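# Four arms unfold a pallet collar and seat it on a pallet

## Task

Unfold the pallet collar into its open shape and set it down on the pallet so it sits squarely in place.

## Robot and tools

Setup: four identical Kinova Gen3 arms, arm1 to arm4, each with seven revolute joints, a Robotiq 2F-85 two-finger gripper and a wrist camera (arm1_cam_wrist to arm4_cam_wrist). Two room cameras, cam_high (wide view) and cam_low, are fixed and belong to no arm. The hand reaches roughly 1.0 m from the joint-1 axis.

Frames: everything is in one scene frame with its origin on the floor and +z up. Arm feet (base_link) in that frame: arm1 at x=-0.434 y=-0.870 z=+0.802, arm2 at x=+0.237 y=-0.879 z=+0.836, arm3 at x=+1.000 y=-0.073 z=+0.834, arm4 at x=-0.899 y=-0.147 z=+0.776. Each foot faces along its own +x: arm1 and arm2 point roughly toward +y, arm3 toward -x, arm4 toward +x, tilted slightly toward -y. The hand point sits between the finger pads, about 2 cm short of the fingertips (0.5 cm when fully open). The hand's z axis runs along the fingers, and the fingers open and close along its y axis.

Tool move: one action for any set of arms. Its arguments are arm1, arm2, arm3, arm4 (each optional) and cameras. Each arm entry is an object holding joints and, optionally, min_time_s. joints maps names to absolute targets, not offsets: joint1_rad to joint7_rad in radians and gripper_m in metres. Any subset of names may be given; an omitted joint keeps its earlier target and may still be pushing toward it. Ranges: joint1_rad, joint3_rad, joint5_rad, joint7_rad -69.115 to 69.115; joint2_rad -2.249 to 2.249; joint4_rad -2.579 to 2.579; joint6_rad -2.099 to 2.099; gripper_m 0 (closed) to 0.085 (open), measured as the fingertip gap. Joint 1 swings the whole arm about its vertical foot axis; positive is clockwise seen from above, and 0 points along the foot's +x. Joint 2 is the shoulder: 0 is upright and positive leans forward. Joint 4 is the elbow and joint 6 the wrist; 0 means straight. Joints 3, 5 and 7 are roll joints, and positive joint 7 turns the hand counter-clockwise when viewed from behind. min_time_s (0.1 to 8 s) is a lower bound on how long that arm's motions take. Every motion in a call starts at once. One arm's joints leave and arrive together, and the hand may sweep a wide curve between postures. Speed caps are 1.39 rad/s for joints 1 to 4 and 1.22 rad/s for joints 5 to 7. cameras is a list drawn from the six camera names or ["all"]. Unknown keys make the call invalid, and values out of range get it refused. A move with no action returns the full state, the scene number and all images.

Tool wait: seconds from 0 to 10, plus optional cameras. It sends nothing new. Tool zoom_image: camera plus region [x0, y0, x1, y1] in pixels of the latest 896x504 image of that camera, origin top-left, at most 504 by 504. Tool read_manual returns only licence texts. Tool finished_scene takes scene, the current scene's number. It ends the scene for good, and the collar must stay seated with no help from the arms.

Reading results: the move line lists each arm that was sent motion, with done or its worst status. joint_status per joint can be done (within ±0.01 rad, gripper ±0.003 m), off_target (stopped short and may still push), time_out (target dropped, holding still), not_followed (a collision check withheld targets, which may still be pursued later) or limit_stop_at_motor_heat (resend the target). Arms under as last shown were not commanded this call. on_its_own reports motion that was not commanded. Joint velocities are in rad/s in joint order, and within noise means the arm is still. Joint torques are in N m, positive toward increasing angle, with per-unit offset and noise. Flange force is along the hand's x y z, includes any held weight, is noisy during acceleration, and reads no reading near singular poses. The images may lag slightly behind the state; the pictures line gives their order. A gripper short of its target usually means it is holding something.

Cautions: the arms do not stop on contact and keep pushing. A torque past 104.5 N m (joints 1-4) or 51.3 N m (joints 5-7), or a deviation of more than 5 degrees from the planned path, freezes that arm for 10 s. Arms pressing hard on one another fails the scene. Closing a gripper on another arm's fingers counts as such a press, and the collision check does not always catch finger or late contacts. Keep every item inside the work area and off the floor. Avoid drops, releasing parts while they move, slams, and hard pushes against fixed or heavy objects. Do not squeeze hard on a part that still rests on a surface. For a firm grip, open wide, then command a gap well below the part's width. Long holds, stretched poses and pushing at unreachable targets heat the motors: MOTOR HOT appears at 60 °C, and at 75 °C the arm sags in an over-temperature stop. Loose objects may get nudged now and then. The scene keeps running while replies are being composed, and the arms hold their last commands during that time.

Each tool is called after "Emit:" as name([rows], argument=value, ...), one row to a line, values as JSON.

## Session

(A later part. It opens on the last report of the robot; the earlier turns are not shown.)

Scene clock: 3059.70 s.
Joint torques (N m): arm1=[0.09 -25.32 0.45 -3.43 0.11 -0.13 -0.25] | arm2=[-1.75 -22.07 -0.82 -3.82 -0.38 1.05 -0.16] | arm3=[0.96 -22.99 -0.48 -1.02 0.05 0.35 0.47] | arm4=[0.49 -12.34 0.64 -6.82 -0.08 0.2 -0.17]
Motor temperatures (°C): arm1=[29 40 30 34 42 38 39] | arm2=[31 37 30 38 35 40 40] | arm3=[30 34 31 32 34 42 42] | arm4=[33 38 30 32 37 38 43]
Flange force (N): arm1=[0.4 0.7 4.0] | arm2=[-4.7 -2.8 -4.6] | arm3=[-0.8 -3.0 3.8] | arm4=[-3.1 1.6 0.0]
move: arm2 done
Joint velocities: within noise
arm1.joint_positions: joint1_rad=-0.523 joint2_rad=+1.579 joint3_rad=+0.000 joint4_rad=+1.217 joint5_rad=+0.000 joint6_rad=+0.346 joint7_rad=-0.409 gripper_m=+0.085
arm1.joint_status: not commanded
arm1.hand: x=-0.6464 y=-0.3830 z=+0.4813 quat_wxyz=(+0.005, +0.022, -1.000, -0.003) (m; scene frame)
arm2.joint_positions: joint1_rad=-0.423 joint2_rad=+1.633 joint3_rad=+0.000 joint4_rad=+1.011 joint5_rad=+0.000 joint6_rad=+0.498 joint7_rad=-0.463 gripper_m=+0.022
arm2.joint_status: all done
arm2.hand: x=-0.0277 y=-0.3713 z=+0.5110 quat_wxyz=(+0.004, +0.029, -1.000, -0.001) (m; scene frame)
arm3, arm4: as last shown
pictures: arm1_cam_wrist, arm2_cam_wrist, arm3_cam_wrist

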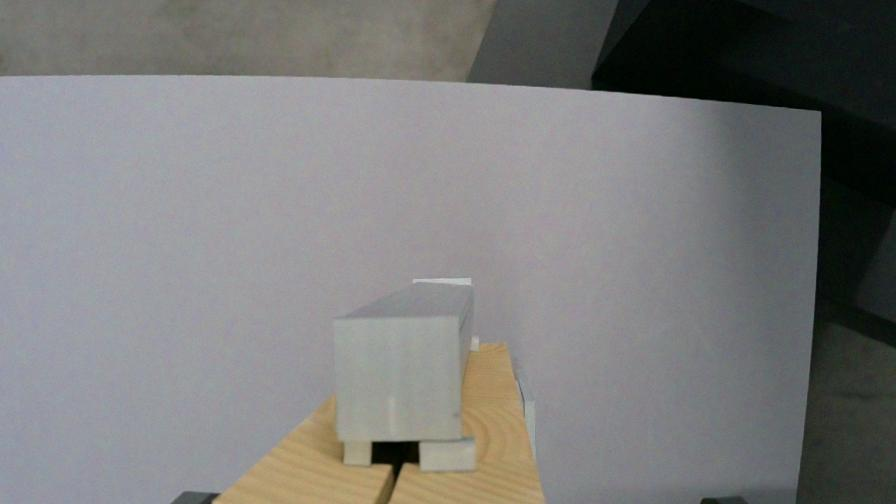

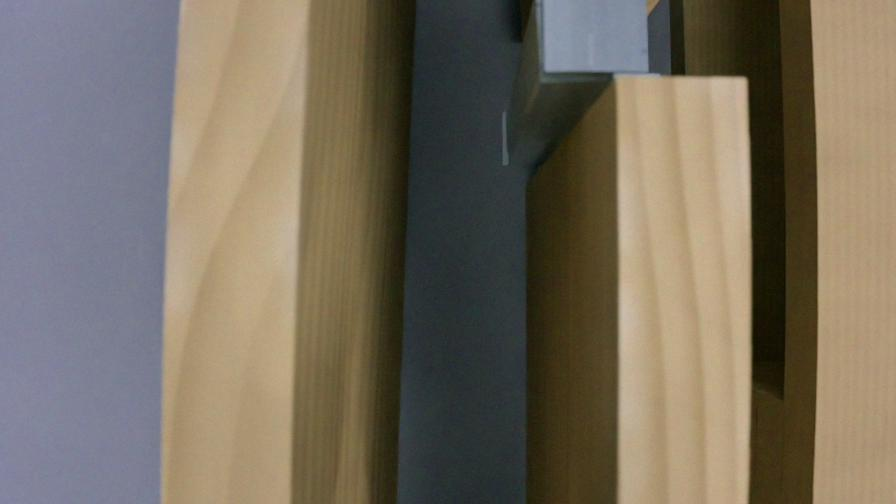

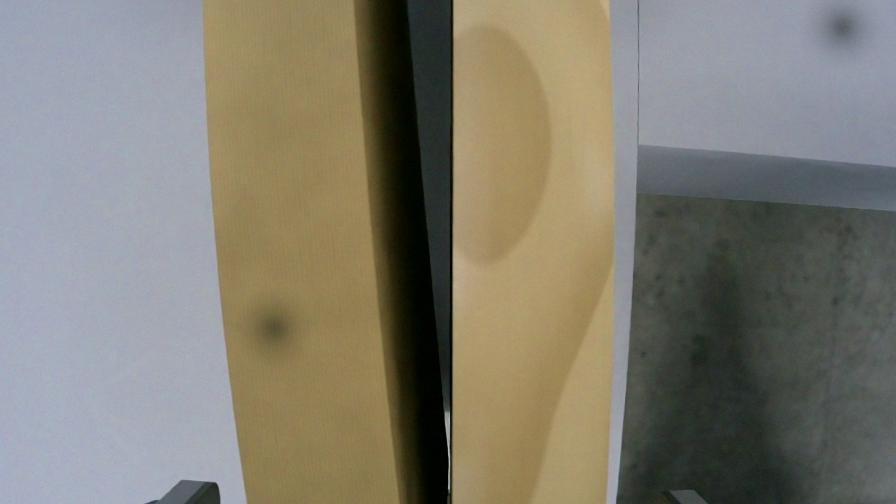

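Emit:
move(arm2={"joints": {"joint1_rad": -0.4191, "joint2_rad": 1.6391, "joint4_rad": 0.9881, "joint6_rad": 0.5144, "joint7_rad": -0.4583}, "min_time_s": 2.5})

Emit:
move(arm2={"joints": {"gripper_m": 0.029}})

Emit:
move(arm2={"joints": {"gripper_m": 0.036}}, cameras=["arm1_cam_wrist","arm2_cam_wrist","arm3_cam_wrist"])

Scene clock: 3083.83 s.
Joint torques (N m): arm1=[0.12 -25.31 0.54 -3.42 0.09 -0.13 -0.25] | arm2=[0.57 -24.99 1.4 -6.63 0.16 -0.28 -0.16] | arm3=[0.98 -22.95 -0.5 -1 0.07 0.35 0.46] | arm4=[0.43 -12.31 0.72 -6.82 -0.11 0.19 -0.15]
Motor temperatures (°C): arm1=[29 40 30 34 42 38 39] | arm2=[31 37 30 38 35 40 39] | arm3=[30 34 31 32 34 42 42] | arm4=[33 38 30 32 37 38 43]
Flange force (N): arm1=[0.4 0.7 4.0] | arm2=[-3.1 -9.3 -4.7] | arm3=[-0.8 -3.1 3.7] | arm4=[-3.0 1.6 -0.1]
move: arm2 done
Joint velocities: within noise
arm1, arm3, arm4: as last shown
arm2.joint_positions: joint1_rad=-0.419 joint2_rad=+1.639 joint3_rad=+0.000 joint4_rad=+0.988 joint5_rad=+0.000 joint6_rad=+0.514 joint7_rad=-0.458 gripper_m=+0.022
arm2.joint_status: all done
arm2.hand: x=-0.0278 y=-0.3663 z=+0.5110 quat_wxyz=(+0.004, +0.029, -1.000, -0.001) (m; scene frame)
pictures: none

Scene clock: 3084.40 s.
Joint torques (N m): arm1=[0.13 -25.31 0.59 -3.44 0.14 -0.1 -0.24] | arm2=[-0.48 -26.4 0.39 -5.98 -0.08 0.49 -0.12] | arm3=[0.94 -22.95 -0.48 -1.01 0.07 0.37 0.46] | arm4=[0.44 -12.3 0.68 -6.75 -0.05 0.18 -0.17]
Motor temperatures (°C): arm1=[29 40 30 34 42 38 39] | arm2=[31 37 30 38 35 40 39] | arm3=[30 34 31 32 34 42 42] | arm4=[33 38 30 32 37 38 43]
Flange force (N): arm1=[0.4 0.5 4.0] | arm2=[-3.7 -6.3 0.4] | arm3=[-0.8 -3.0 3.7] | arm4=[-3.2 1.6 -0.3]
move: arm2 done
Joint velocities: within noise
arm1, arm4: as last shown
arm2.joint_positions: joint1_rad=-0.419 joint2_rad=+1.639 joint3_rad=+0.000 joint4_rad=+0.988 joint5_rad=+0.000 joint6_rad=+0.514 joint7_rad=-0.458 gripper_m=+0.029
arm2.joint_status: all done
arm2.hand: x=-0.0277 y=-0.3663 z=+0.5109 quat_wxyz=(+0.004, +0.029, -1.000, -0.001) (m; scene frame)
arm3.joint_positions: joint1_rad=-0.438 joint2_rad=+1.625 joint3_rad=+0.000 joint4_rad=+1.350 joint5_rad=+0.000 joint6_rad=+0.168 joint7_rad=-2.160 gripper_m=+0.085
arm3.joint_status: not commanded
arm3.hand: x=+0.5986 y=-0.3227 z=+0.4745 quat_wxyz=(+0.000, -0.011, +1.000, +0.001) (m; scene frame)
pictures: none

Scene clock: 3084.97 s.
Joint torques (N m): arm1=[0.22 -25.41 0.49 -3.49 0.16 -0.14 -0.2] | arm2=[-0.99 -26.3 -0.03 -5.82 -0.23 0.58 -0.14] | arm3=[0.94 -23.02 -0.49 -1.02 0.04 0.35 0.46] | arm4=[0.47 -12.31 0.71 -6.85 -0.1 0.18 -0.18]
Motor temperatures (°C): arm1=[29 40 30 34 42 38 39] | arm2=[31 37 30 38 35 40 39] | arm3=[30 34 31 32 34 42 42] | arm4=[33 38 30 32 37 38 43]
Flange force (N): arm1=[0.7 0.5 4.1] | arm2=[-4.4 -5.6 0.5] | arm3=[-0.8 -3.0 3.8] | arm4=[-2.9 1.6 0.0]
move: arm2 done
Joint velocities: within noise
arm1, arm3, arm4: as last shown
arm2.joint_positions: joint1_rad=-0.419 joint2_rad=+1.639 joint3_rad=+0.000 joint4_rad=+0.988 joint5_rad=+0.000 joint6_rad=+0.514 joint7_rad=-0.458 gripper_m=+0.036
arm2.joint_status: all done
arm2.hand: x=-0.0277 y=-0.3664 z=+0.5109 quat_wxyz=(+0.004, +0.029, -1.000, -0.001) (m; scene frame)
pictures: arm1_cam_wrist, arm2_cam_wrist, arm3_cam_wrist

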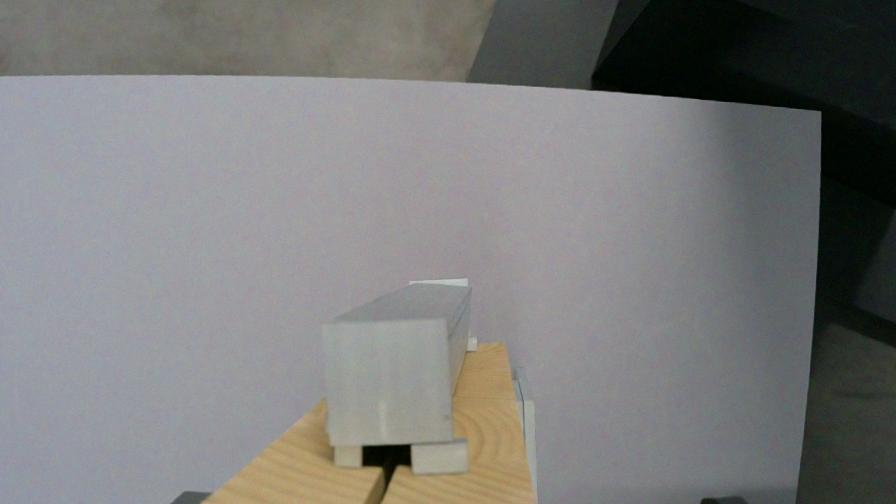

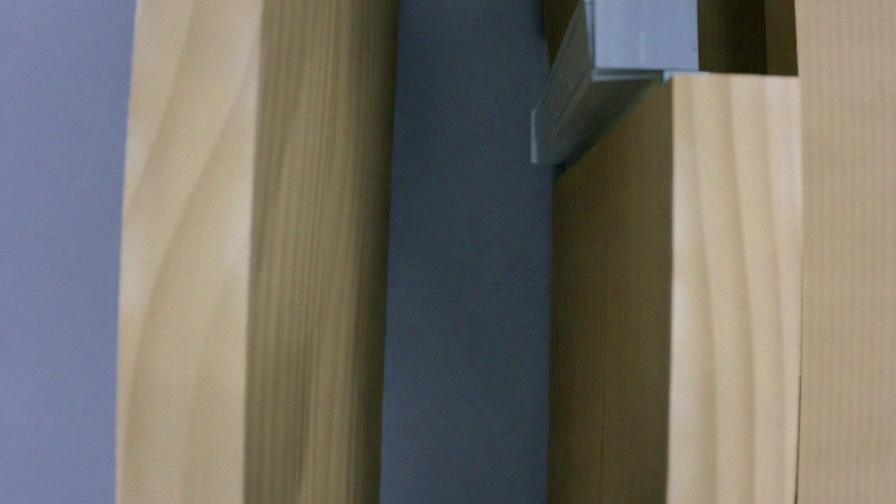

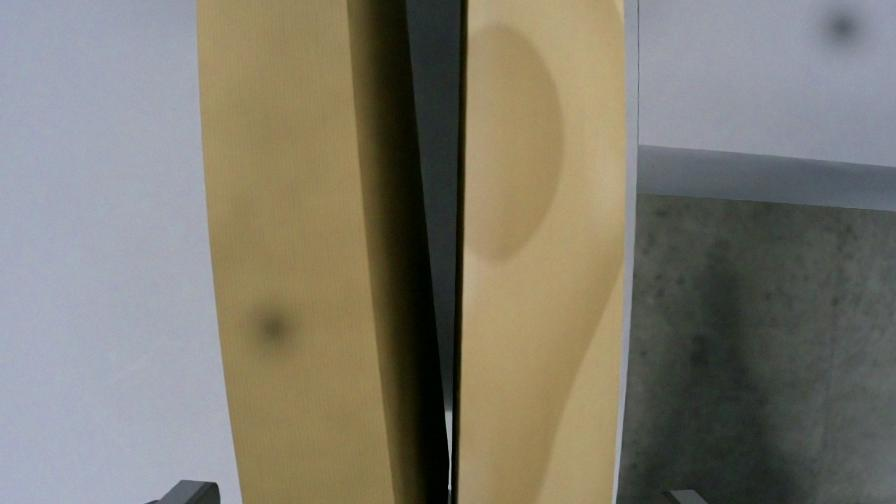

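Emit:
move(arm1={"joints": {"joint2_rad": 1.4541, "joint4_rad": 1.3300, "joint6_rad": 0.3575}, "min_time_s": 2}, arm3={"joints": {"joint2_rad": 1.4810, "joint4_rad": 1.4897, "joint6_rad": 0.1709}, "min_time_s": 2})

Emit:
move(arm1={"joints": {"joint2_rad": 1.3085, "joint4_rad": 1.4342, "joint6_rad": 0.3989}, "min_time_s": 2}, arm3={"joints": {"joint2_rad": 1.2824, "joint4_rad": 1.6376, "joint6_rad": 0.2216}, "min_time_s": 2}, arm2={"joints": {"gripper_m": 0.043}}, cameras=["arm1_cam_wrist","arm2_cam_wrist","arm3_cam_wrist","cam_low"])

Scene clock: 3124.57 s.
Joint torques (N m): arm1=[0.06 -25.26 0.47 -3.55 0.14 -0.18 -0.25] | arm2=[-1.01 -26.32 -0.09 -5.82 -0.21 0.59 -0.14] | arm3=[0.97 -22.99 -0.5 -1.03 0.07 0.35 0.45] | arm4=[0.5 -12.29 0.7 -6.8 -0.1 0.17 -0.19]
Motor temperatures (°C): arm1=[29 41 30 34 42 38 39] | arm2=[30 38 30 38 35 40 40] | arm3=[30 34 31 32 34 42 42] | arm4=[33 38 30 32 37 38 43]
Flange force (N): arm1=[0.4 0.8 3.8] | arm2=[-4.4 -5.5 0.6] | arm3=[-0.7 -3.1 3.7] | arm4=[-3.0 1.6 -0.2]
move: arm1 done; arm3 done
Joint velocities: within noise
arm1.joint_positions: joint1_rad=-0.523 joint2_rad=+1.454 joint3_rad=+0.000 joint4_rad=+1.330 joint5_rad=+0.000 joint6_rad=+0.357 joint7_rad=-0.409 gripper_m=+0.085
arm1.joint_status: all done
arm1.hand: x=-0.6461 y=-0.3829 z=+0.5349 quat_wxyz=(+0.005, +0.022, -1.000, -0.003) (m; scene frame)
arm2: as last shown
arm2.hand: x=-0.0278 y=-0.3663 z=+0.5110 quat_wxyz=(+0.004, +0.029, -1.000, -0.001) (m; scene frame)
arm3.joint_positions: joint1_rad=-0.438 joint2_rad=+1.481 joint3_rad=+0.000 joint4_rad=+1.490 joint5_rad=+0.000 joint6_rad=+0.171 joint7_rad=-2.160 gripper_m=+0.085
arm3.joint_status: all done
arm3.hand: x=+0.5986 y=-0.3228 z=+0.5350 quat_wxyz=(+0.000, -0.011, +1.000, +0.001) (m; scene frame)
arm4.joint_positions: joint1_rad=-0.680 joint2_rad=+0.194 joint3_rad=+0.000 joint4_rad=+1.920 joint5_rad=+0.000 joint6_rad=+1.028 joint7_rad=+1.202 gripper_m=+0.085
arm4.joint_status: not commanded
arm4.hand: x=-0.5614 y=-0.0410 z=+0.9951 quat_wxyz=(+0.005, -0.001, -1.000, +0.006) (m; scene frame)
pictures: none

Scene clock: 3126.87 s.
Joint torques (N m): arm1=[0.18 -25.02 0.47 -3.91 0.12 -0.15 -0.25] | arm2=[-1.52 -25.23 -0.57 -5.03 -0.38 0.96 -0.14] | arm3=[0.96 -22.67 -0.51 -1.49 0.06 0.36 0.46] | arm4=[0.56 -12.27 0.67 -6.76 -0.03 0.11 -0.17]
Motor temperatures (°C): arm1=[29 41 30 34 42 38 39] | arm2=[30 38 30 38 35 40 40] | arm3=[30 34 31 32 34 42 42] | arm4=[33 38 30 32 37 38 43]
Flange force (N): arm1=[0.6 0.7 3.8] | arm2=[-4.8 -4.0 0.0] | arm3=[-0.7 -3.2 3.5] | arm4=[-3.1 1.8 -0.5]
move: arm1 done; arm2 done; arm3 done
Joint velocities: within noise
arm1.joint_positions: joint1_rad=-0.523 joint2_rad=+1.309 joint3_rad=+0.000 joint4_rad=+1.434 joint5_rad=+0.000 joint6_rad=+0.399 joint7_rad=-0.409 gripper_m=+0.085
arm1.joint_status: all done
arm1.hand: x=-0.6457 y=-0.3828 z=+0.5998 quat_wxyz=(+0.005, +0.022, -1.000, -0.003) (m; scene frame)
arm2.joint_positions: joint1_rad=-0.419 joint2_rad=+1.639 joint3_rad=+0.000 joint4_rad=+0.988 joint5_rad=+0.000 joint6_rad=+0.514 joint7_rad=-0.458 gripper_m=+0.043
arm2.joint_status: all done
arm2.hand: x=-0.0278 y=-0.3663 z=+0.5110 quat_wxyz=(+0.004, +0.029, -1.000, -0.001) (m; scene frame)
arm3.joint_positions: joint1_rad=-0.438 joint2_rad=+1.282 joint3_rad=+0.000 joint4_rad=+1.638 joint5_rad=+0.000 joint6_rad=+0.222 joint7_rad=-2.160 gripper_m=+0.085
arm3.joint_status: all done
arm3.hand: x=+0.5986 y=-0.3230 z=+0.6201 quat_wxyz=(+0.000, -0.011, +1.000, +0.001) (m; scene frame)
arm4: as last shown
pictures: arm1_cam_wrist, arm2_cam_wrist, arm3_cam_wrist, cam_low

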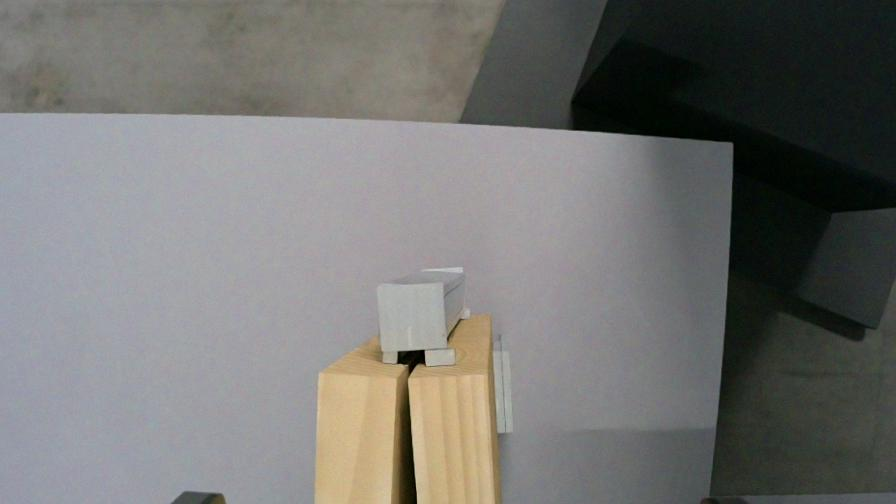

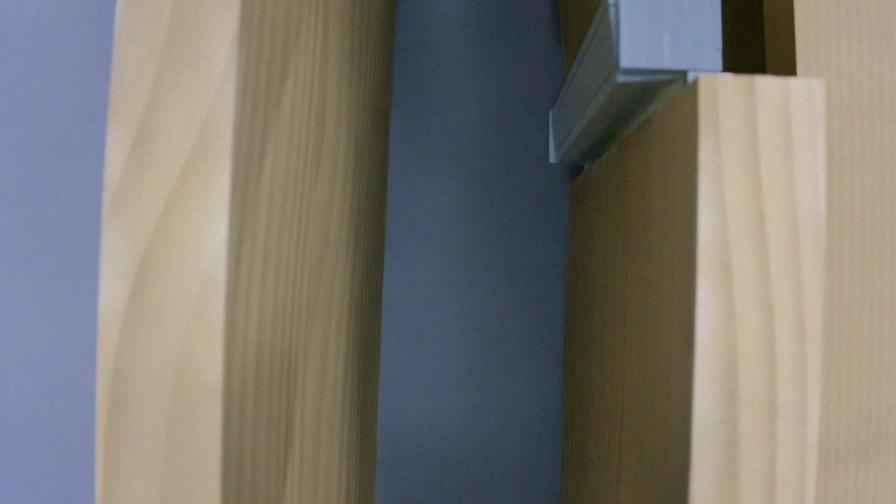

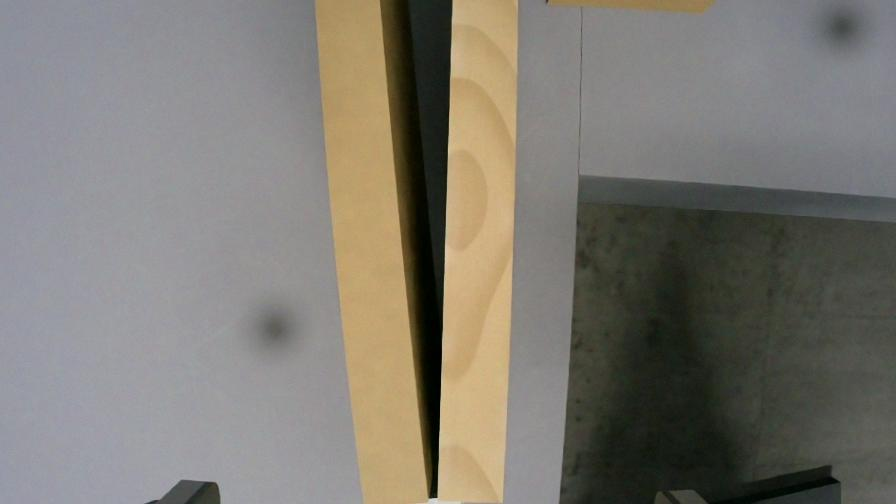

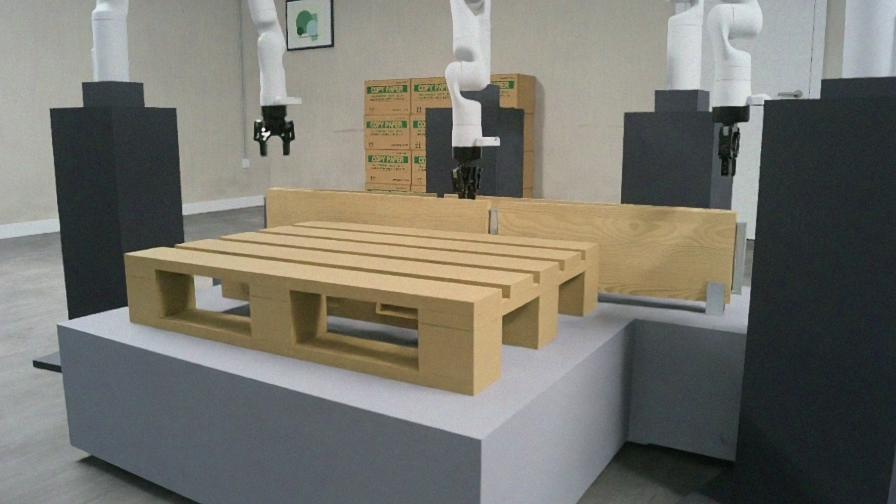

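Emit:
move(arm2={"joints": {"gripper_m": 0.055, "joint1_rad": -0.4278, "joint2_rad": 1.6271, "joint4_rad": 1.0335, "joint6_rad": 0.4810, "joint7_rad": -0.4670}, "min_time_s": 1.5})

Emit:
move(arm2={"joints": {"gripper_m": 0.067, "joint1_rad": -0.4378, "joint2_rad": 1.6151, "joint4_rad": 1.0809, "joint6_rad": 0.4456, "joint7_rad": -0.4770}, "min_time_s": 1.5})

Emit:
move(arm2={"joints": {"gripper_m": 0.076}}, cameras=["arm1_cam_wrist","arm2_cam_wrist","arm3_cam_wrist"])

Scene clock: 3156.70 s.
Joint torques (N m): arm1=[0.06 -25.05 0.51 -3.91 0.09 -0.18 -0.26] | arm2=[-5.43 -21.05 -4.92 -1.2 -1.59 2.63 -0.3] | arm3=[0.95 -22.68 -0.53 -1.46 0.05 0.35 0.47] | arm4=[0.48 -12.31 0.72 -6.74 -0.03 0.14 -0.16]
Motor temperatures (°C): arm1=[29 41 30 34 42 38 39] | arm2=[30 37 30 38 35 40 39] | arm3=[30 35 31 32 34 42 42] | arm4=[33 38 30 32 37 38 43]
Flange force (N): arm1=[0.4 1.0 3.8] | arm2=[-8.5 5.3 -0.5] | arm3=[-0.6 -3.2 3.6] | arm4=[-3.2 1.8 -0.4]
move: arm2 done
Joint velocities: within noise
arm1, arm3, arm4: as last shown
arm2.joint_positions: joint1_rad=-0.428 joint2_rad=+1.627 joint3_rad=+0.000 joint4_rad=+1.033 joint5_rad=+0.000 joint6_rad=+0.481 joint7_rad=-0.467 gripper_m=+0.055
arm2.joint_status: all done
arm2.hand: x=-0.0277 y=-0.3764 z=+0.5109 quat_wxyz=(+0.004, +0.029, -1.000, -0.001) (m; scene frame)
pictures: none

Scene clock: 3158.50 s.
Joint torques (N m): arm1=[0.09 -25.1 0.51 -3.96 0.09 -0.16 -0.27] | arm2=[-4.03 -20.06 -3.67 0.91 -1.09 3.72 -0.19] | arm3=[0.96 -22.65 -0.49 -1.5 0.05 0.38 0.44] | arm4=[0.45 -12.23 0.72 -6.84 -0.06 0.17 -0.14]
Motor temperatures (°C): arm1=[29 41 30 34 42 38 39] | arm2=[30 37 30 38 35 40 39] | arm3=[30 35 31 32 34 42 42] | arm4=[33 38 30 32 37 38 43]
Flange force (N): arm1=[0.3 0.7 3.9] | arm2=[-4.5 7.9 2.3] | arm3=[-0.8 -3.1 3.5] | arm4=[-2.8 1.6 -0.2]
move: arm2 done
Joint velocities: within noise
arm1, arm3, arm4: as last shown
arm2.joint_positions: joint1_rad=-0.438 joint2_rad=+1.615 joint3_rad=+0.000 joint4_rad=+1.081 joint5_rad=+0.000 joint6_rad=+0.446 joint7_rad=-0.477 gripper_m=+0.066
arm2.joint_status: all done
arm2.hand: x=-0.0278 y=-0.3873 z=+0.5110 quat_wxyz=(+0.004, +0.029, -1.000, -0.001) (m; scene frame)
pictures: none

Scene clock: 3159.13 s.
Joint torques (N m): arm1=[0.11 -25.03 0.51 -3.92 0.11 -0.1 -0.29] | arm2=[-3.98 -19.99 -3.51 1.05 -1.01 3.77 -0.13] | arm3=[0.96 -22.68 -0.49 -1.46 0.04 0.34 0.47] | arm4=[0.47 -12.33 0.62 -6.88 -0.05 0.14 -0.15]
Motor temperatures (°C): arm1=[29 41 30 34 42 38 39] | arm2=[30 37 30 38 35 40 39] | arm3=[30 35 31 32 34 42 42] | arm4=[33 38 30 32 37 38 43]
Flange force (N): arm1=[0.3 0.6 3.8] | arm2=[-4.2 8.1 2.5] | arm3=[-0.5 -3.3 3.6] | arm4=[-2.9 1.6 -0.1]
move: arm2 done
Joint velocities: within noise
arm1, arm3, arm4: as last shown
arm2.joint_positions: joint1_rad=-0.438 joint2_rad=+1.615 joint3_rad=+0.000 joint4_rad=+1.081 joint5_rad=+0.000 joint6_rad=+0.446 joint7_rad=-0.477 gripper_m=+0.076
arm2.joint_status: all done
arm2.hand: x=-0.0278 y=-0.3873 z=+0.5110 quat_wxyz=(+0.004, +0.029, -1.000, -0.001) (m; scene frame)
pictures: arm1_cam_wrist, arm2_cam_wrist, arm3_cam_wrist

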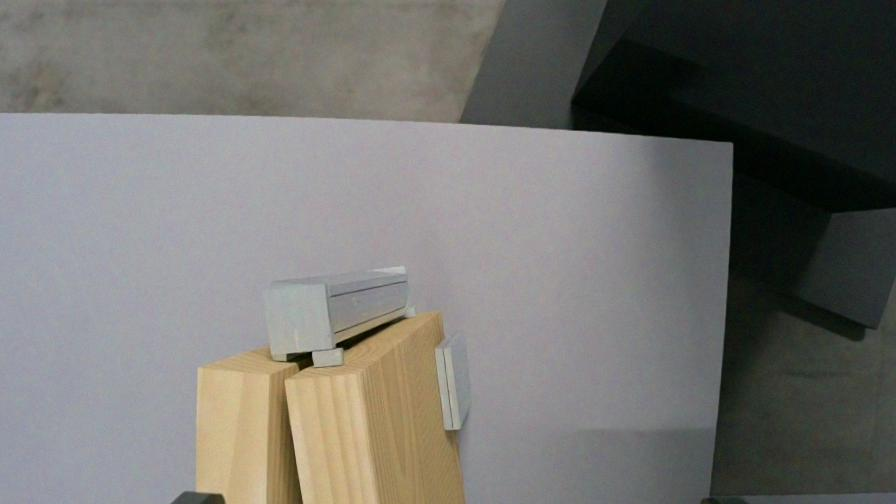

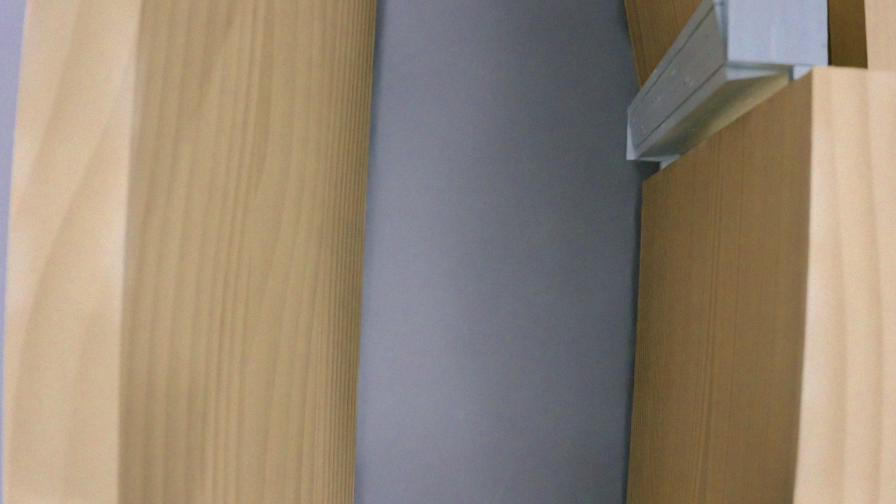

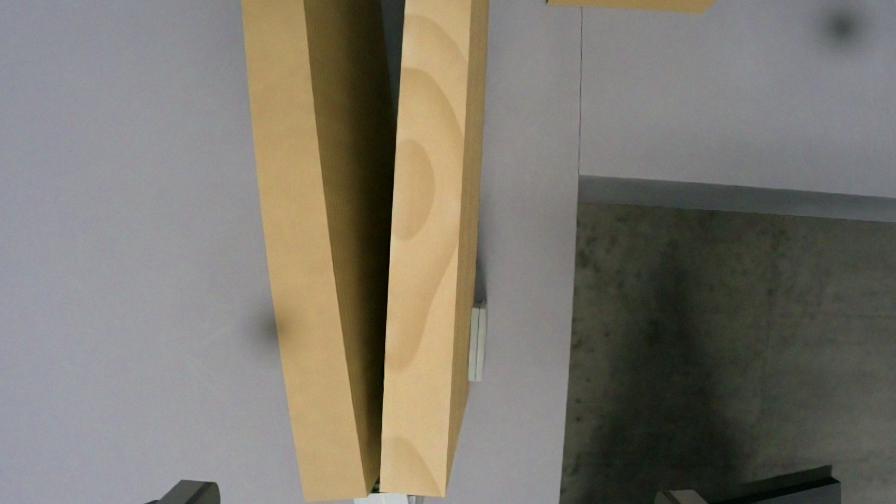

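Emit:
move(arm2={"joints": {"joint1_rad": -0.4278, "joint2_rad": 1.6271, "joint4_rad": 1.0335, "joint6_rad": 0.4810, "joint7_rad": -0.4670}, "min_time_s": 2})

Emit:
move(arm2={"joints": {"joint1_rad": -0.4191, "joint2_rad": 1.6391, "joint4_rad": 0.9881, "joint6_rad": 0.5144, "joint7_rad": -0.4583}, "min_time_s": 2}, cameras=["arm1_cam_wrist","arm2_cam_wrist","arm3_cam_wrist"])

Scene clock: 3175.33 s.
Joint torques (N m): arm1=[0.15 -25.08 0.56 -3.96 0.08 -0.14 -0.19] | arm2=[-0.28 -24.01 0.62 -5.37 -0.01 0.29 -0.13] | arm3=[0.96 -22.69 -0.51 -1.46 0.03 0.36 0.45] | arm4=[0.46 -12.29 0.6 -6.82 -0.07 0.21 -0.13]
Motor temperatures (°C): arm1=[29 41 30 34 42 38 39] | arm2=[30 37 30 38 35 40 39] | arm3=[30 35 31 32 34 42 42] | arm4=[33 38 30 32 37 38 43]
Flange force (N): arm1=[0.5 0.5 3.9] | arm2=[-3.5 -6.5 -3.8] | arm3=[-0.6 -3.2 3.6] | arm4=[-2.9 1.6 0.0]
move: arm2 done
Joint velocities: within noise
arm1, arm3, arm4: as last shown
arm2.joint_positions: joint1_rad=-0.428 joint2_rad=+1.627 joint3_rad=+0.000 joint4_rad=+1.033 joint5_rad=+0.000 joint6_rad=+0.481 joint7_rad=-0.467 gripper_m=+0.076
arm2.joint_status: all done
arm2.hand: x=-0.0277 y=-0.3763 z=+0.5110 quat_wxyz=(+0.004, +0.029, -1.000, -0.001) (m; scene frame)
pictures: none

Scene clock: 3177.63 s.
Joint torques (N m): arm1=[0.06 -25.1 0.52 -3.91 0.13 -0.13 -0.27] | arm2=[0.07 -25.02 0.88 -6.63 -0.02 -0.27 -0.22] | arm3=[0.97 -22.7 -0.5 -1.46 0.04 0.37 0.45] | arm4=[0.48 -12.27 0.69 -6.87 -0.05 0.14 -0.19]
Motor temperatures (°C): arm1=[29 41 30 34 42 38 39] | arm2=[30 37 30 38 35 40 39] | arm3=[30 35 31 32 34 42 42] | arm4=[33 38 30 32 37 38 43]
Flange force (N): arm1=[0.3 0.8 4.0] | arm2=[-4.0 -8.8 -4.6] | arm3=[-0.6 -3.2 3.6] | arm4=[-2.8 1.5 -0.2]
move: arm2 done
Joint velocities: within noise
arm1, arm3, arm4: as last shown
arm2.joint_positions: joint1_rad=-0.419 joint2_rad=+1.639 joint3_rad=+0.000 joint4_rad=+0.988 joint5_rad=+0.000 joint6_rad=+0.514 joint7_rad=-0.458 gripper_m=+0.076
arm2.joint_status: all done
arm2.hand: x=-0.0277 y=-0.3663 z=+0.5109 quat_wxyz=(+0.004, +0.029, -1.000, -0.001) (m; scene frame)
pictures: arm1_cam_wrist, arm2_cam_wrist, arm3_cam_wrist

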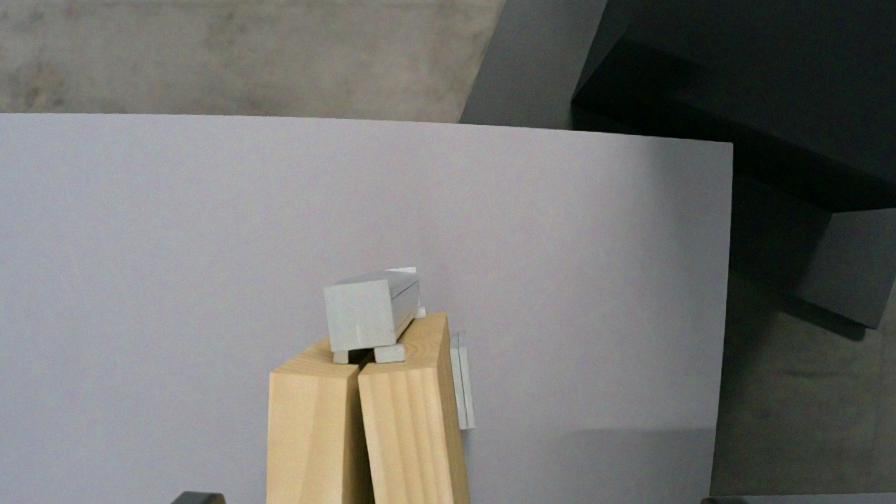

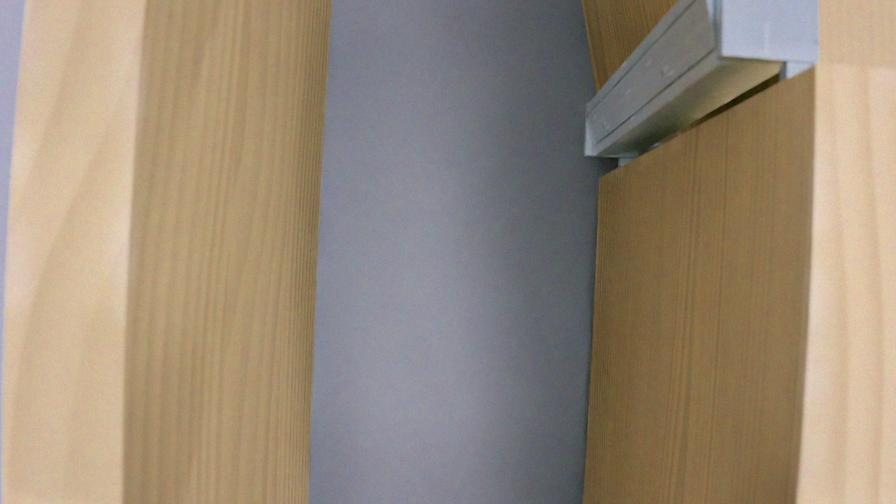

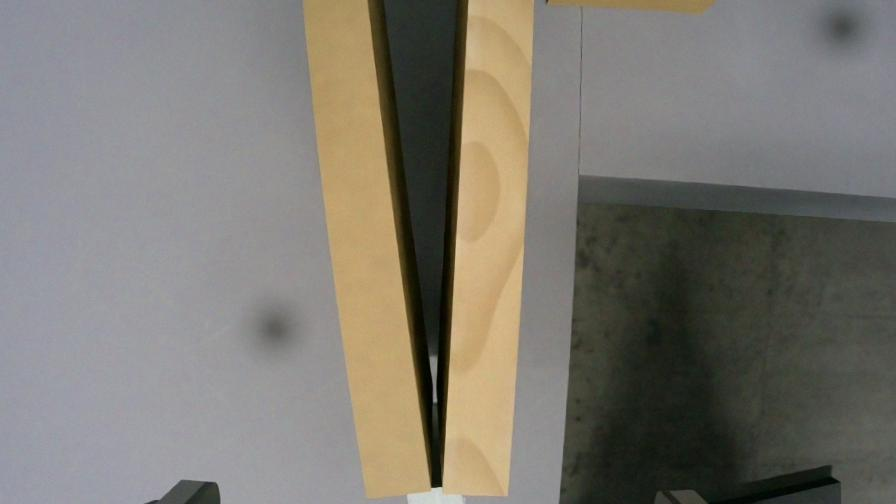

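Emit:
move(arm2={"joints": {"gripper_m": 0.084}})

Emit:
move(arm2={"joints": {"gripper_m": 0.060}}, arm1={"joints": {"joint2_rad": 0.5, "joint4_rad": 2.2, "joint6_rad": 0.4416}, "min_time_s": 3}, cameras=["arm2_cam_wrist","arm3_cam_wrist"])

Scene clock: 3248.13 s.
Joint torques (N m): arm1=[0.11 -25.06 0.49 -3.9 0.14 -0.13 -0.23] | arm2=[-0.11 -28.52 0.91 -7.84 0.06 -0.45 -0.14] | arm3=[0.97 -22.67 -0.51 -1.47 0.03 0.36 0.45] | arm4=[0.51 -12.31 0.73 -6.83 -0.08 0.15 -0.13]
Motor temperatures (°C): arm1=[29 42 30 34 42 38 39] | arm2=[30 36 30 38 35 40 39] | arm3=[30 36 31 32 34 42 42] | arm4=[33 38 30 32 37 38 43]
Flange force (N): arm1=[0.5 0.7 3.9] | arm2=[-4.4 -9.4 0.8] | arm3=[-0.6 -3.2 3.5] | arm4=[-2.9 1.8 -0.2]
move: arm2 done
Joint velocities: within noise
arm1, arm3, arm4: as last shown
arm2.joint_positions: joint1_rad=-0.419 joint2_rad=+1.639 joint3_rad=+0.000 joint4_rad=+0.988 joint5_rad=+0.000 joint6_rad=+0.514 joint7_rad=-0.458 gripper_m=+0.084
arm2.joint_status: all done
arm2.hand: x=-0.0277 y=-0.3664 z=+0.5109 quat_wxyz=(+0.004, +0.029, -1.000, -0.001) (m; scene frame)
pictures: none

Scene clock: 3251.43 s.
Joint torques (N m): arm1=[0.15 -15.17 0.33 -4.28 0.11 -0.18 -0.27] | arm2=[-0.45 -25.09 0.46 -6.5 -0.1 -0.17 -0.18] | arm3=[0.97 -22.69 -0.53 -1.45 0.03 0.35 0.46] | arm4=[0.45 -12.24 0.72 -6.83 -0.08 0.18 -0.16]
Motor temperatures (°C): arm1=[29 42 30 34 42 38 39] | arm2=[30 36 30 38 35 40 39] | arm3=[30 36 31 32 34 42 42] | arm4=[33 38 30 32 37 38 43]
Flange force (N): arm1=[0.4 1.2 4.2] | arm2=[-4.6 -8.1 -4.1] | arm3=[-0.5 -3.3 3.6] | arm4=[-2.8 1.6 -0.1]
move: arm1 done; arm2 done
Joint velocities: within noise
arm1.joint_positions: joint1_rad=-0.523 joint2_rad=+0.500 joint3_rad=+0.000 joint4_rad=+2.200 joint5_rad=+0.000 joint6_rad=+0.442 joint7_rad=-0.409 gripper_m=+0.085
arm1.joint_status: all done
arm1.hand: x=-0.5588 y=-0.5572 z=+0.8636 quat_wxyz=(+0.005, +0.022, -1.000, -0.003) (m; scene frame)
arm2.joint_positions: joint1_rad=-0.419 joint2_rad=+1.639 joint3_rad=+0.000 joint4_rad=+0.988 joint5_rad=+0.000 joint6_rad=+0.514 joint7_rad=-0.458 gripper_m=+0.060
arm2.joint_status: all done
arm2.hand: x=-0.0277 y=-0.3663 z=+0.5109 quat_wxyz=(+0.004, +0.029, -1.000, -0.001) (m; scene frame)
arm3: as last shown
arm4.joint_positions: joint1_rad=-0.680 joint2_rad=+0.194 joint3_rad=+0.000 joint4_rad=+1.920 joint5_rad=+0.000 joint6_rad=+1.028 joint7_rad=+1.202 gripper_m=+0.085
arm4.joint_status: not commanded
arm4.hand: x=-0.5614 y=-0.0410 z=+0.9951 quat_wxyz=(+0.005, -0.001, -1.000, +0.006) (m; scene frame)
pictures: arm2_cam_wrist, arm3_cam_wrist

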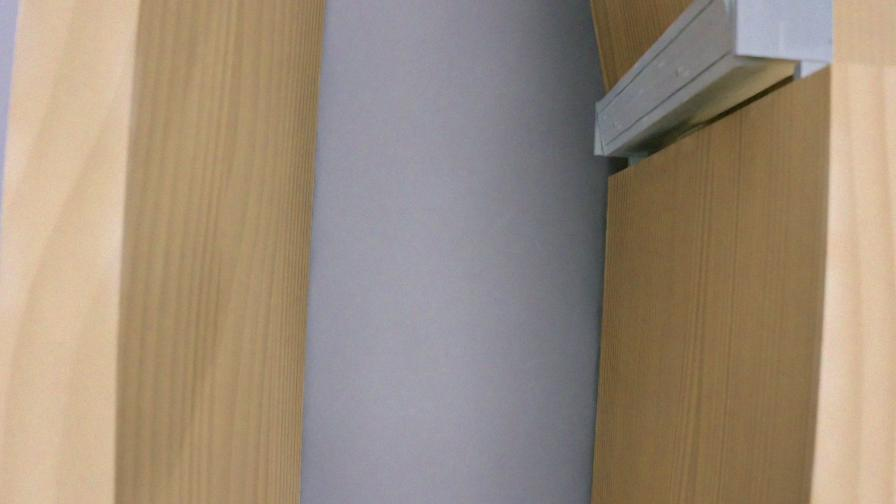

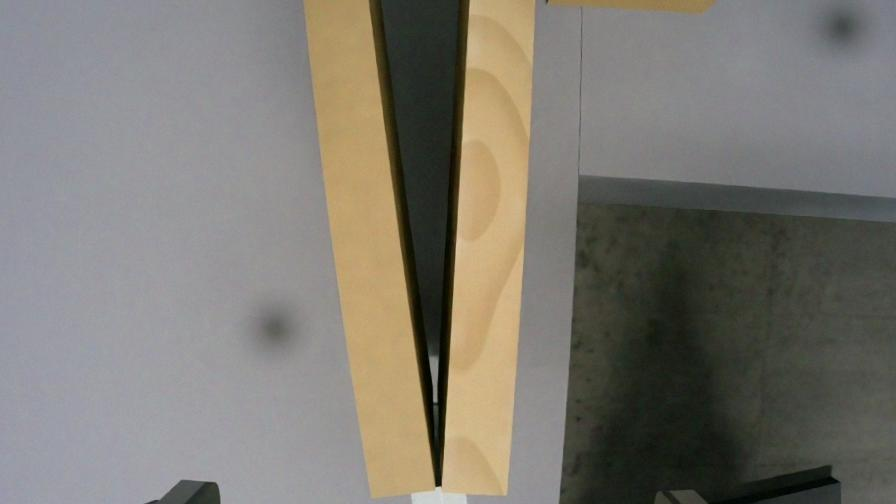

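Emit:
move(arm2={"joints": {"joint2_rad": 1.3883, "joint4_rad": 1.2141, "joint6_rad": 0.5392}, "min_time_s": 2.5})

Emit:
move(arm2={"joints": {"joint2_rad": 0.5, "joint4_rad": 2.2, "joint6_rad": 0.4416}, "min_time_s": 3}, arm3={"joints": {"joint1_rad": -0.3496, "joint2_rad": 1.5085, "joint4_rad": 0.9005, "joint6_rad": 0.7326, "joint7_rad": -1.9352}, "min_time_s": 3}, cameras=["arm3_cam_wrist","arm2_cam_wrist","arm1_cam_wrist"])

Scene clock: 3275.97 s.
Joint torques (N m): arm1=[0.13 -15.17 0.3 -4.34 0.12 -0.18 -0.2] | arm2=[-0.49 -25.01 0.4 -6.65 -0.07 -0.17 -0.2] | arm3=[0.95 -22.68 -0.51 -1.48 0.05 0.37 0.46] | arm4=[0.5 -12.34 0.74 -6.86 -0.04 0.2 -0.09]
Motor temperatures (°C): arm1=[29 41 30 34 42 38 39] | arm2=[30 37 30 38 35 40 39] | arm3=[30 36 31 32 34 42 42] | arm4=[33 38 30 32 37 38 43]
Flange force (N): arm1=[0.4 1.0 4.2] | arm2=[-4.1 -6.9 -1.9] | arm3=[-0.7 -3.2 3.6] | arm4=[-2.8 1.9 0.1]
move: arm2 done
Joint velocities: within noise
arm1, arm4: as last shown
arm2.joint_positions: joint1_rad=-0.419 joint2_rad=+1.388 joint3_rad=+0.000 joint4_rad=+1.214 joint5_rad=+0.000 joint6_rad=+0.539 joint7_rad=-0.458 gripper_m=+0.060
arm2.joint_status: all done
arm2.hand: x=-0.0272 y=-0.3660 z=+0.6199 quat_wxyz=(+0.004, +0.029, -1.000, -0.001) (m; scene frame)
arm3.joint_positions: joint1_rad=-0.438 joint2_rad=+1.282 joint3_rad=+0.000 joint4_rad=+1.638 joint5_rad=+0.000 joint6_rad=+0.222 joint7_rad=-2.160 gripper_m=+0.085
arm3.joint_status: not commanded
arm3.hand: x=+0.5986 y=-0.3230 z=+0.6201 quat_wxyz=(+0.000, -0.011, +1.000, +0.001) (m; scene frame)
pictures: none

Scene clock: 3279.27 s.
Joint torques (N m): arm1=[0.16 -15.18 0.3 -4.3 0.12 -0.13 -0.25] | arm2=[-0.45 -14.34 0.2 -5.91 -0.1 -0.17 -0.18] | arm3=[0.96 -27.71 -0.5 -5.34 0.05 0.38 0.47] | arm4=[0.43 -12.31 0.74 -6.85 -0.08 0.17 -0.16]
Motor temperatures (°C): arm1=[29 41 30 34 42 38 39] | arm2=[30 37 30 38 35 40 39] | arm3=[30 36 31 32 34 42 42] | arm4=[33 38 30 32 37 38 43]
Flange force (N): arm1=[0.4 1.1 4.4] | arm2=[-3.5 -3.9 3.5] | arm3=[4.3 -4.1 4.3] | arm4=[-2.9 1.6 -0.1]
move: arm2 done; arm3 done
Joint velocities: within noise
arm1, arm4: as last shown
arm2.joint_positions: joint1_rad=-0.419 joint2_rad=+0.500 joint3_rad=+0.000 joint4_rad=+2.200 joint5_rad=+0.000 joint6_rad=+0.442 joint7_rad=-0.458 gripper_m=+0.060
arm2.joint_status: all done
arm2.hand: x=+0.0929 y=-0.5747 z=+0.8969 quat_wxyz=(+0.004, +0.029, -1.000, -0.001) (m; scene frame)
arm3.joint_positions: joint1_rad=-0.350 joint2_rad=+1.509 joint3_rad=+0.000 joint4_rad=+0.900 joint5_rad=+0.000 joint6_rad=+0.733 joint7_rad=-1.935 gripper_m=+0.085
arm3.joint_status: all done
arm3.hand: x=+0.4413 y=-0.3651 z=+0.5994 quat_wxyz=(+0.000, -0.079, +0.997, +0.001) (m; scene frame)
pictures: arm1_cam_wrist, arm2_cam_wrist, arm3_cam_wrist

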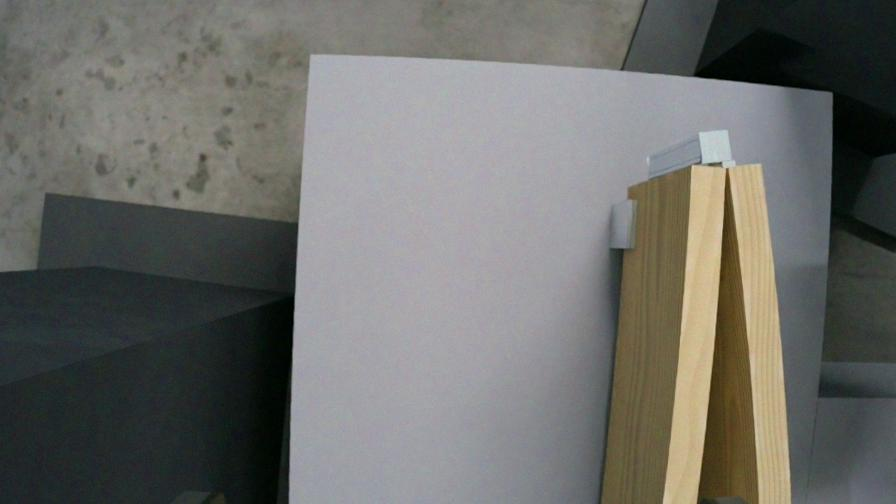

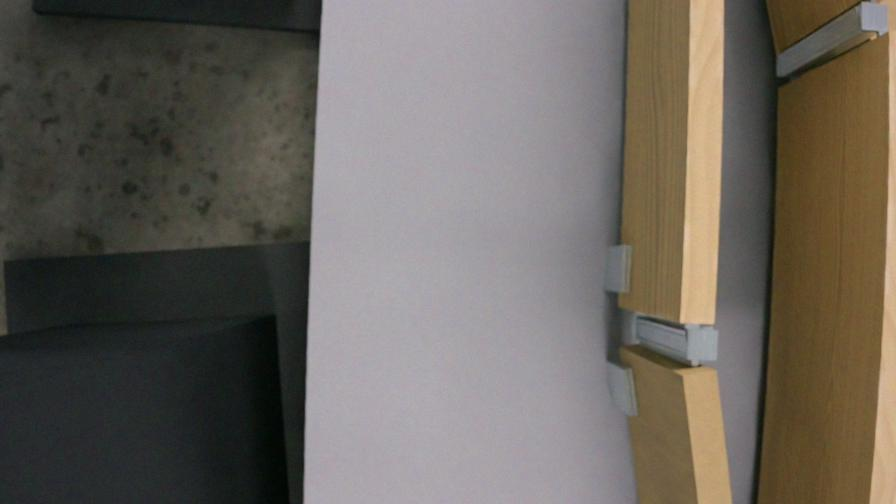

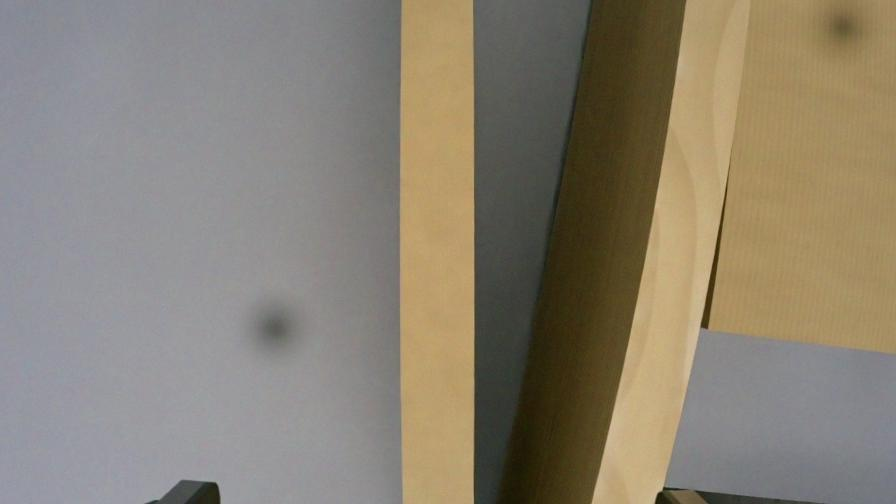

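Emit:
move(cameras=["arm3_cam_wrist", "arm1_cam_wrist", "cam_high"])

Scene clock: 3337.43 s.
Joint torques (N m): arm1=[0.11 -15.23 0.34 -4.31 0.14 -0.17 -0.19] | arm2=[-0.4 -14.45 0.2 -5.88 -0.11 -0.16 -0.17] | arm3=[0.96 -27.66 -0.48 -5.34 0.05 0.38 0.46] | arm4=[0.47 -12.36 0.62 -6.78 -0.07 0.16 -0.14]
Motor temperatures (°C): arm1=[29 39 30 34 42 38 39] | arm2=[30 36 30 38 35 40 39] | arm3=[30 35 31 32 34 42 42] | arm4=[33 38 30 32 37 38 43]
Flange force (N): arm1=[0.5 1.1 4.4] | arm2=[-3.2 -3.8 3.8] | arm3=[4.2 -4.0 4.2] | arm4=[-3.2 1.7 -0.2]
Joint velocities: within noise
arm1.joint_positions: joint1_rad=-0.523 joint2_rad=+0.500 joint3_rad=+0.000 joint4_rad=+2.200 joint5_rad=+0.000 joint6_rad=+0.442 joint7_rad=-0.409 gripper_m=+0.085
arm1.joint_status: not commanded
arm1.hand: x=-0.5588 y=-0.5572 z=+0.8636 quat_wxyz=(+0.005, +0.022, -1.000, -0.003) (m; scene frame)
arm2.joint_positions: joint1_rad=-0.419 joint2_rad=+0.500 joint3_rad=+0.000 joint4_rad=+2.200 joint5_rad=+0.000 joint6_rad=+0.442 joint7_rad=-0.458 gripper_m=+0.060
arm2.joint_status: all done
arm2.hand: x=+0.0929 y=-0.5747 z=+0.8969 quat_wxyz=(+0.004, +0.029, -1.000, -0.001) (m; scene frame)
arm3.joint_positions: joint1_rad=-0.350 joint2_rad=+1.509 joint3_rad=+0.000 joint4_rad=+0.900 joint5_rad=+0.000 joint6_rad=+0.733 joint7_rad=-1.935 gripper_m=+0.085
arm3.joint_status: all done
arm3.hand: x=+0.4413 y=-0.3651 z=+0.5994 quat_wxyz=(+0.000, -0.079, +0.997, +0.001) (m; scene frame)
arm4.joint_positions: joint1_rad=-0.680 joint2_rad=+0.194 joint3_rad=+0.000 joint4_rad=+1.920 joint5_rad=+0.000 joint6_rad=+1.028 joint7_rad=+1.202 gripper_m=+0.085
arm4.joint_status: not commanded
arm4.hand: x=-0.5614 y=-0.0410 z=+0.9951 quat_wxyz=(+0.005, -0.001, -1.000, +0.006) (m; scene frame)
pictures: arm1_cam_wrist, arm3_cam_wrist, cam_high

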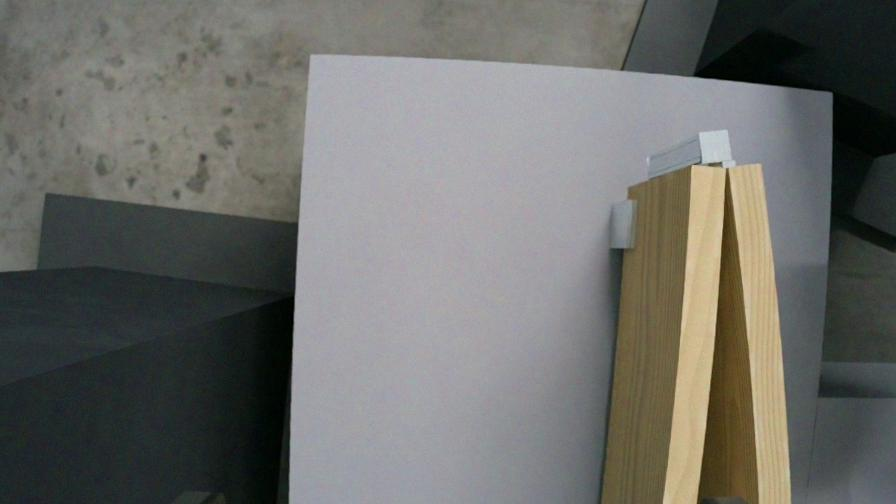

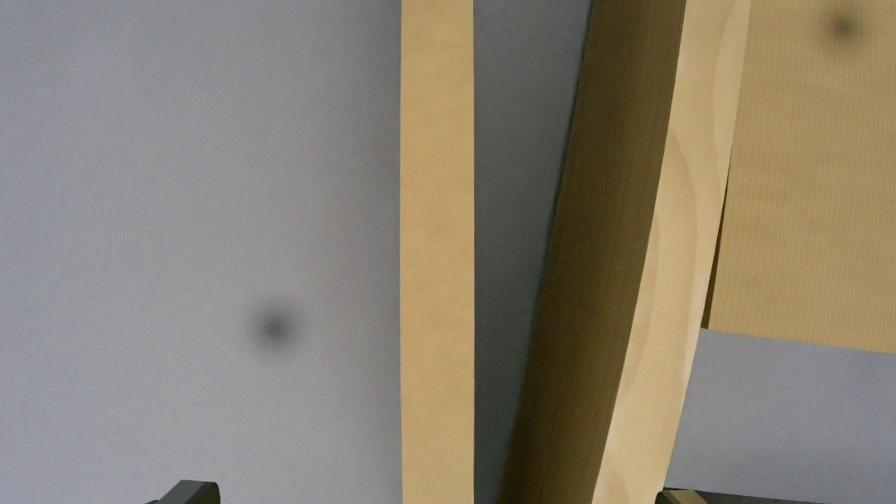

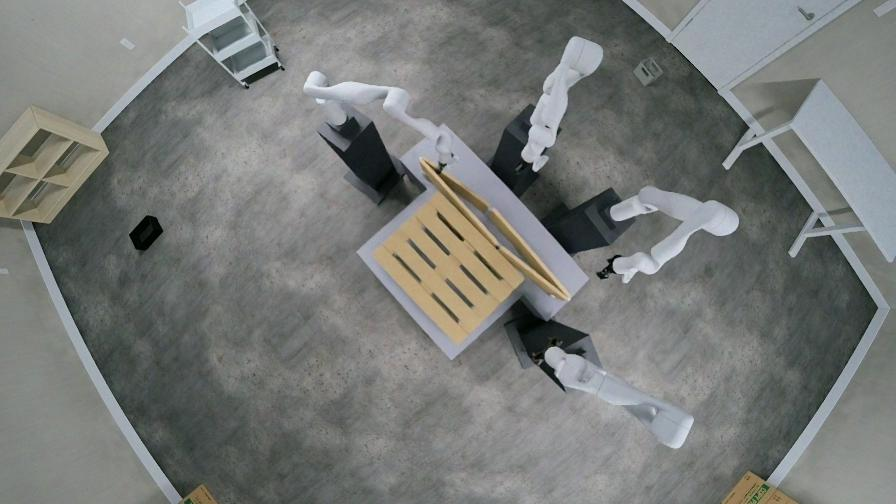

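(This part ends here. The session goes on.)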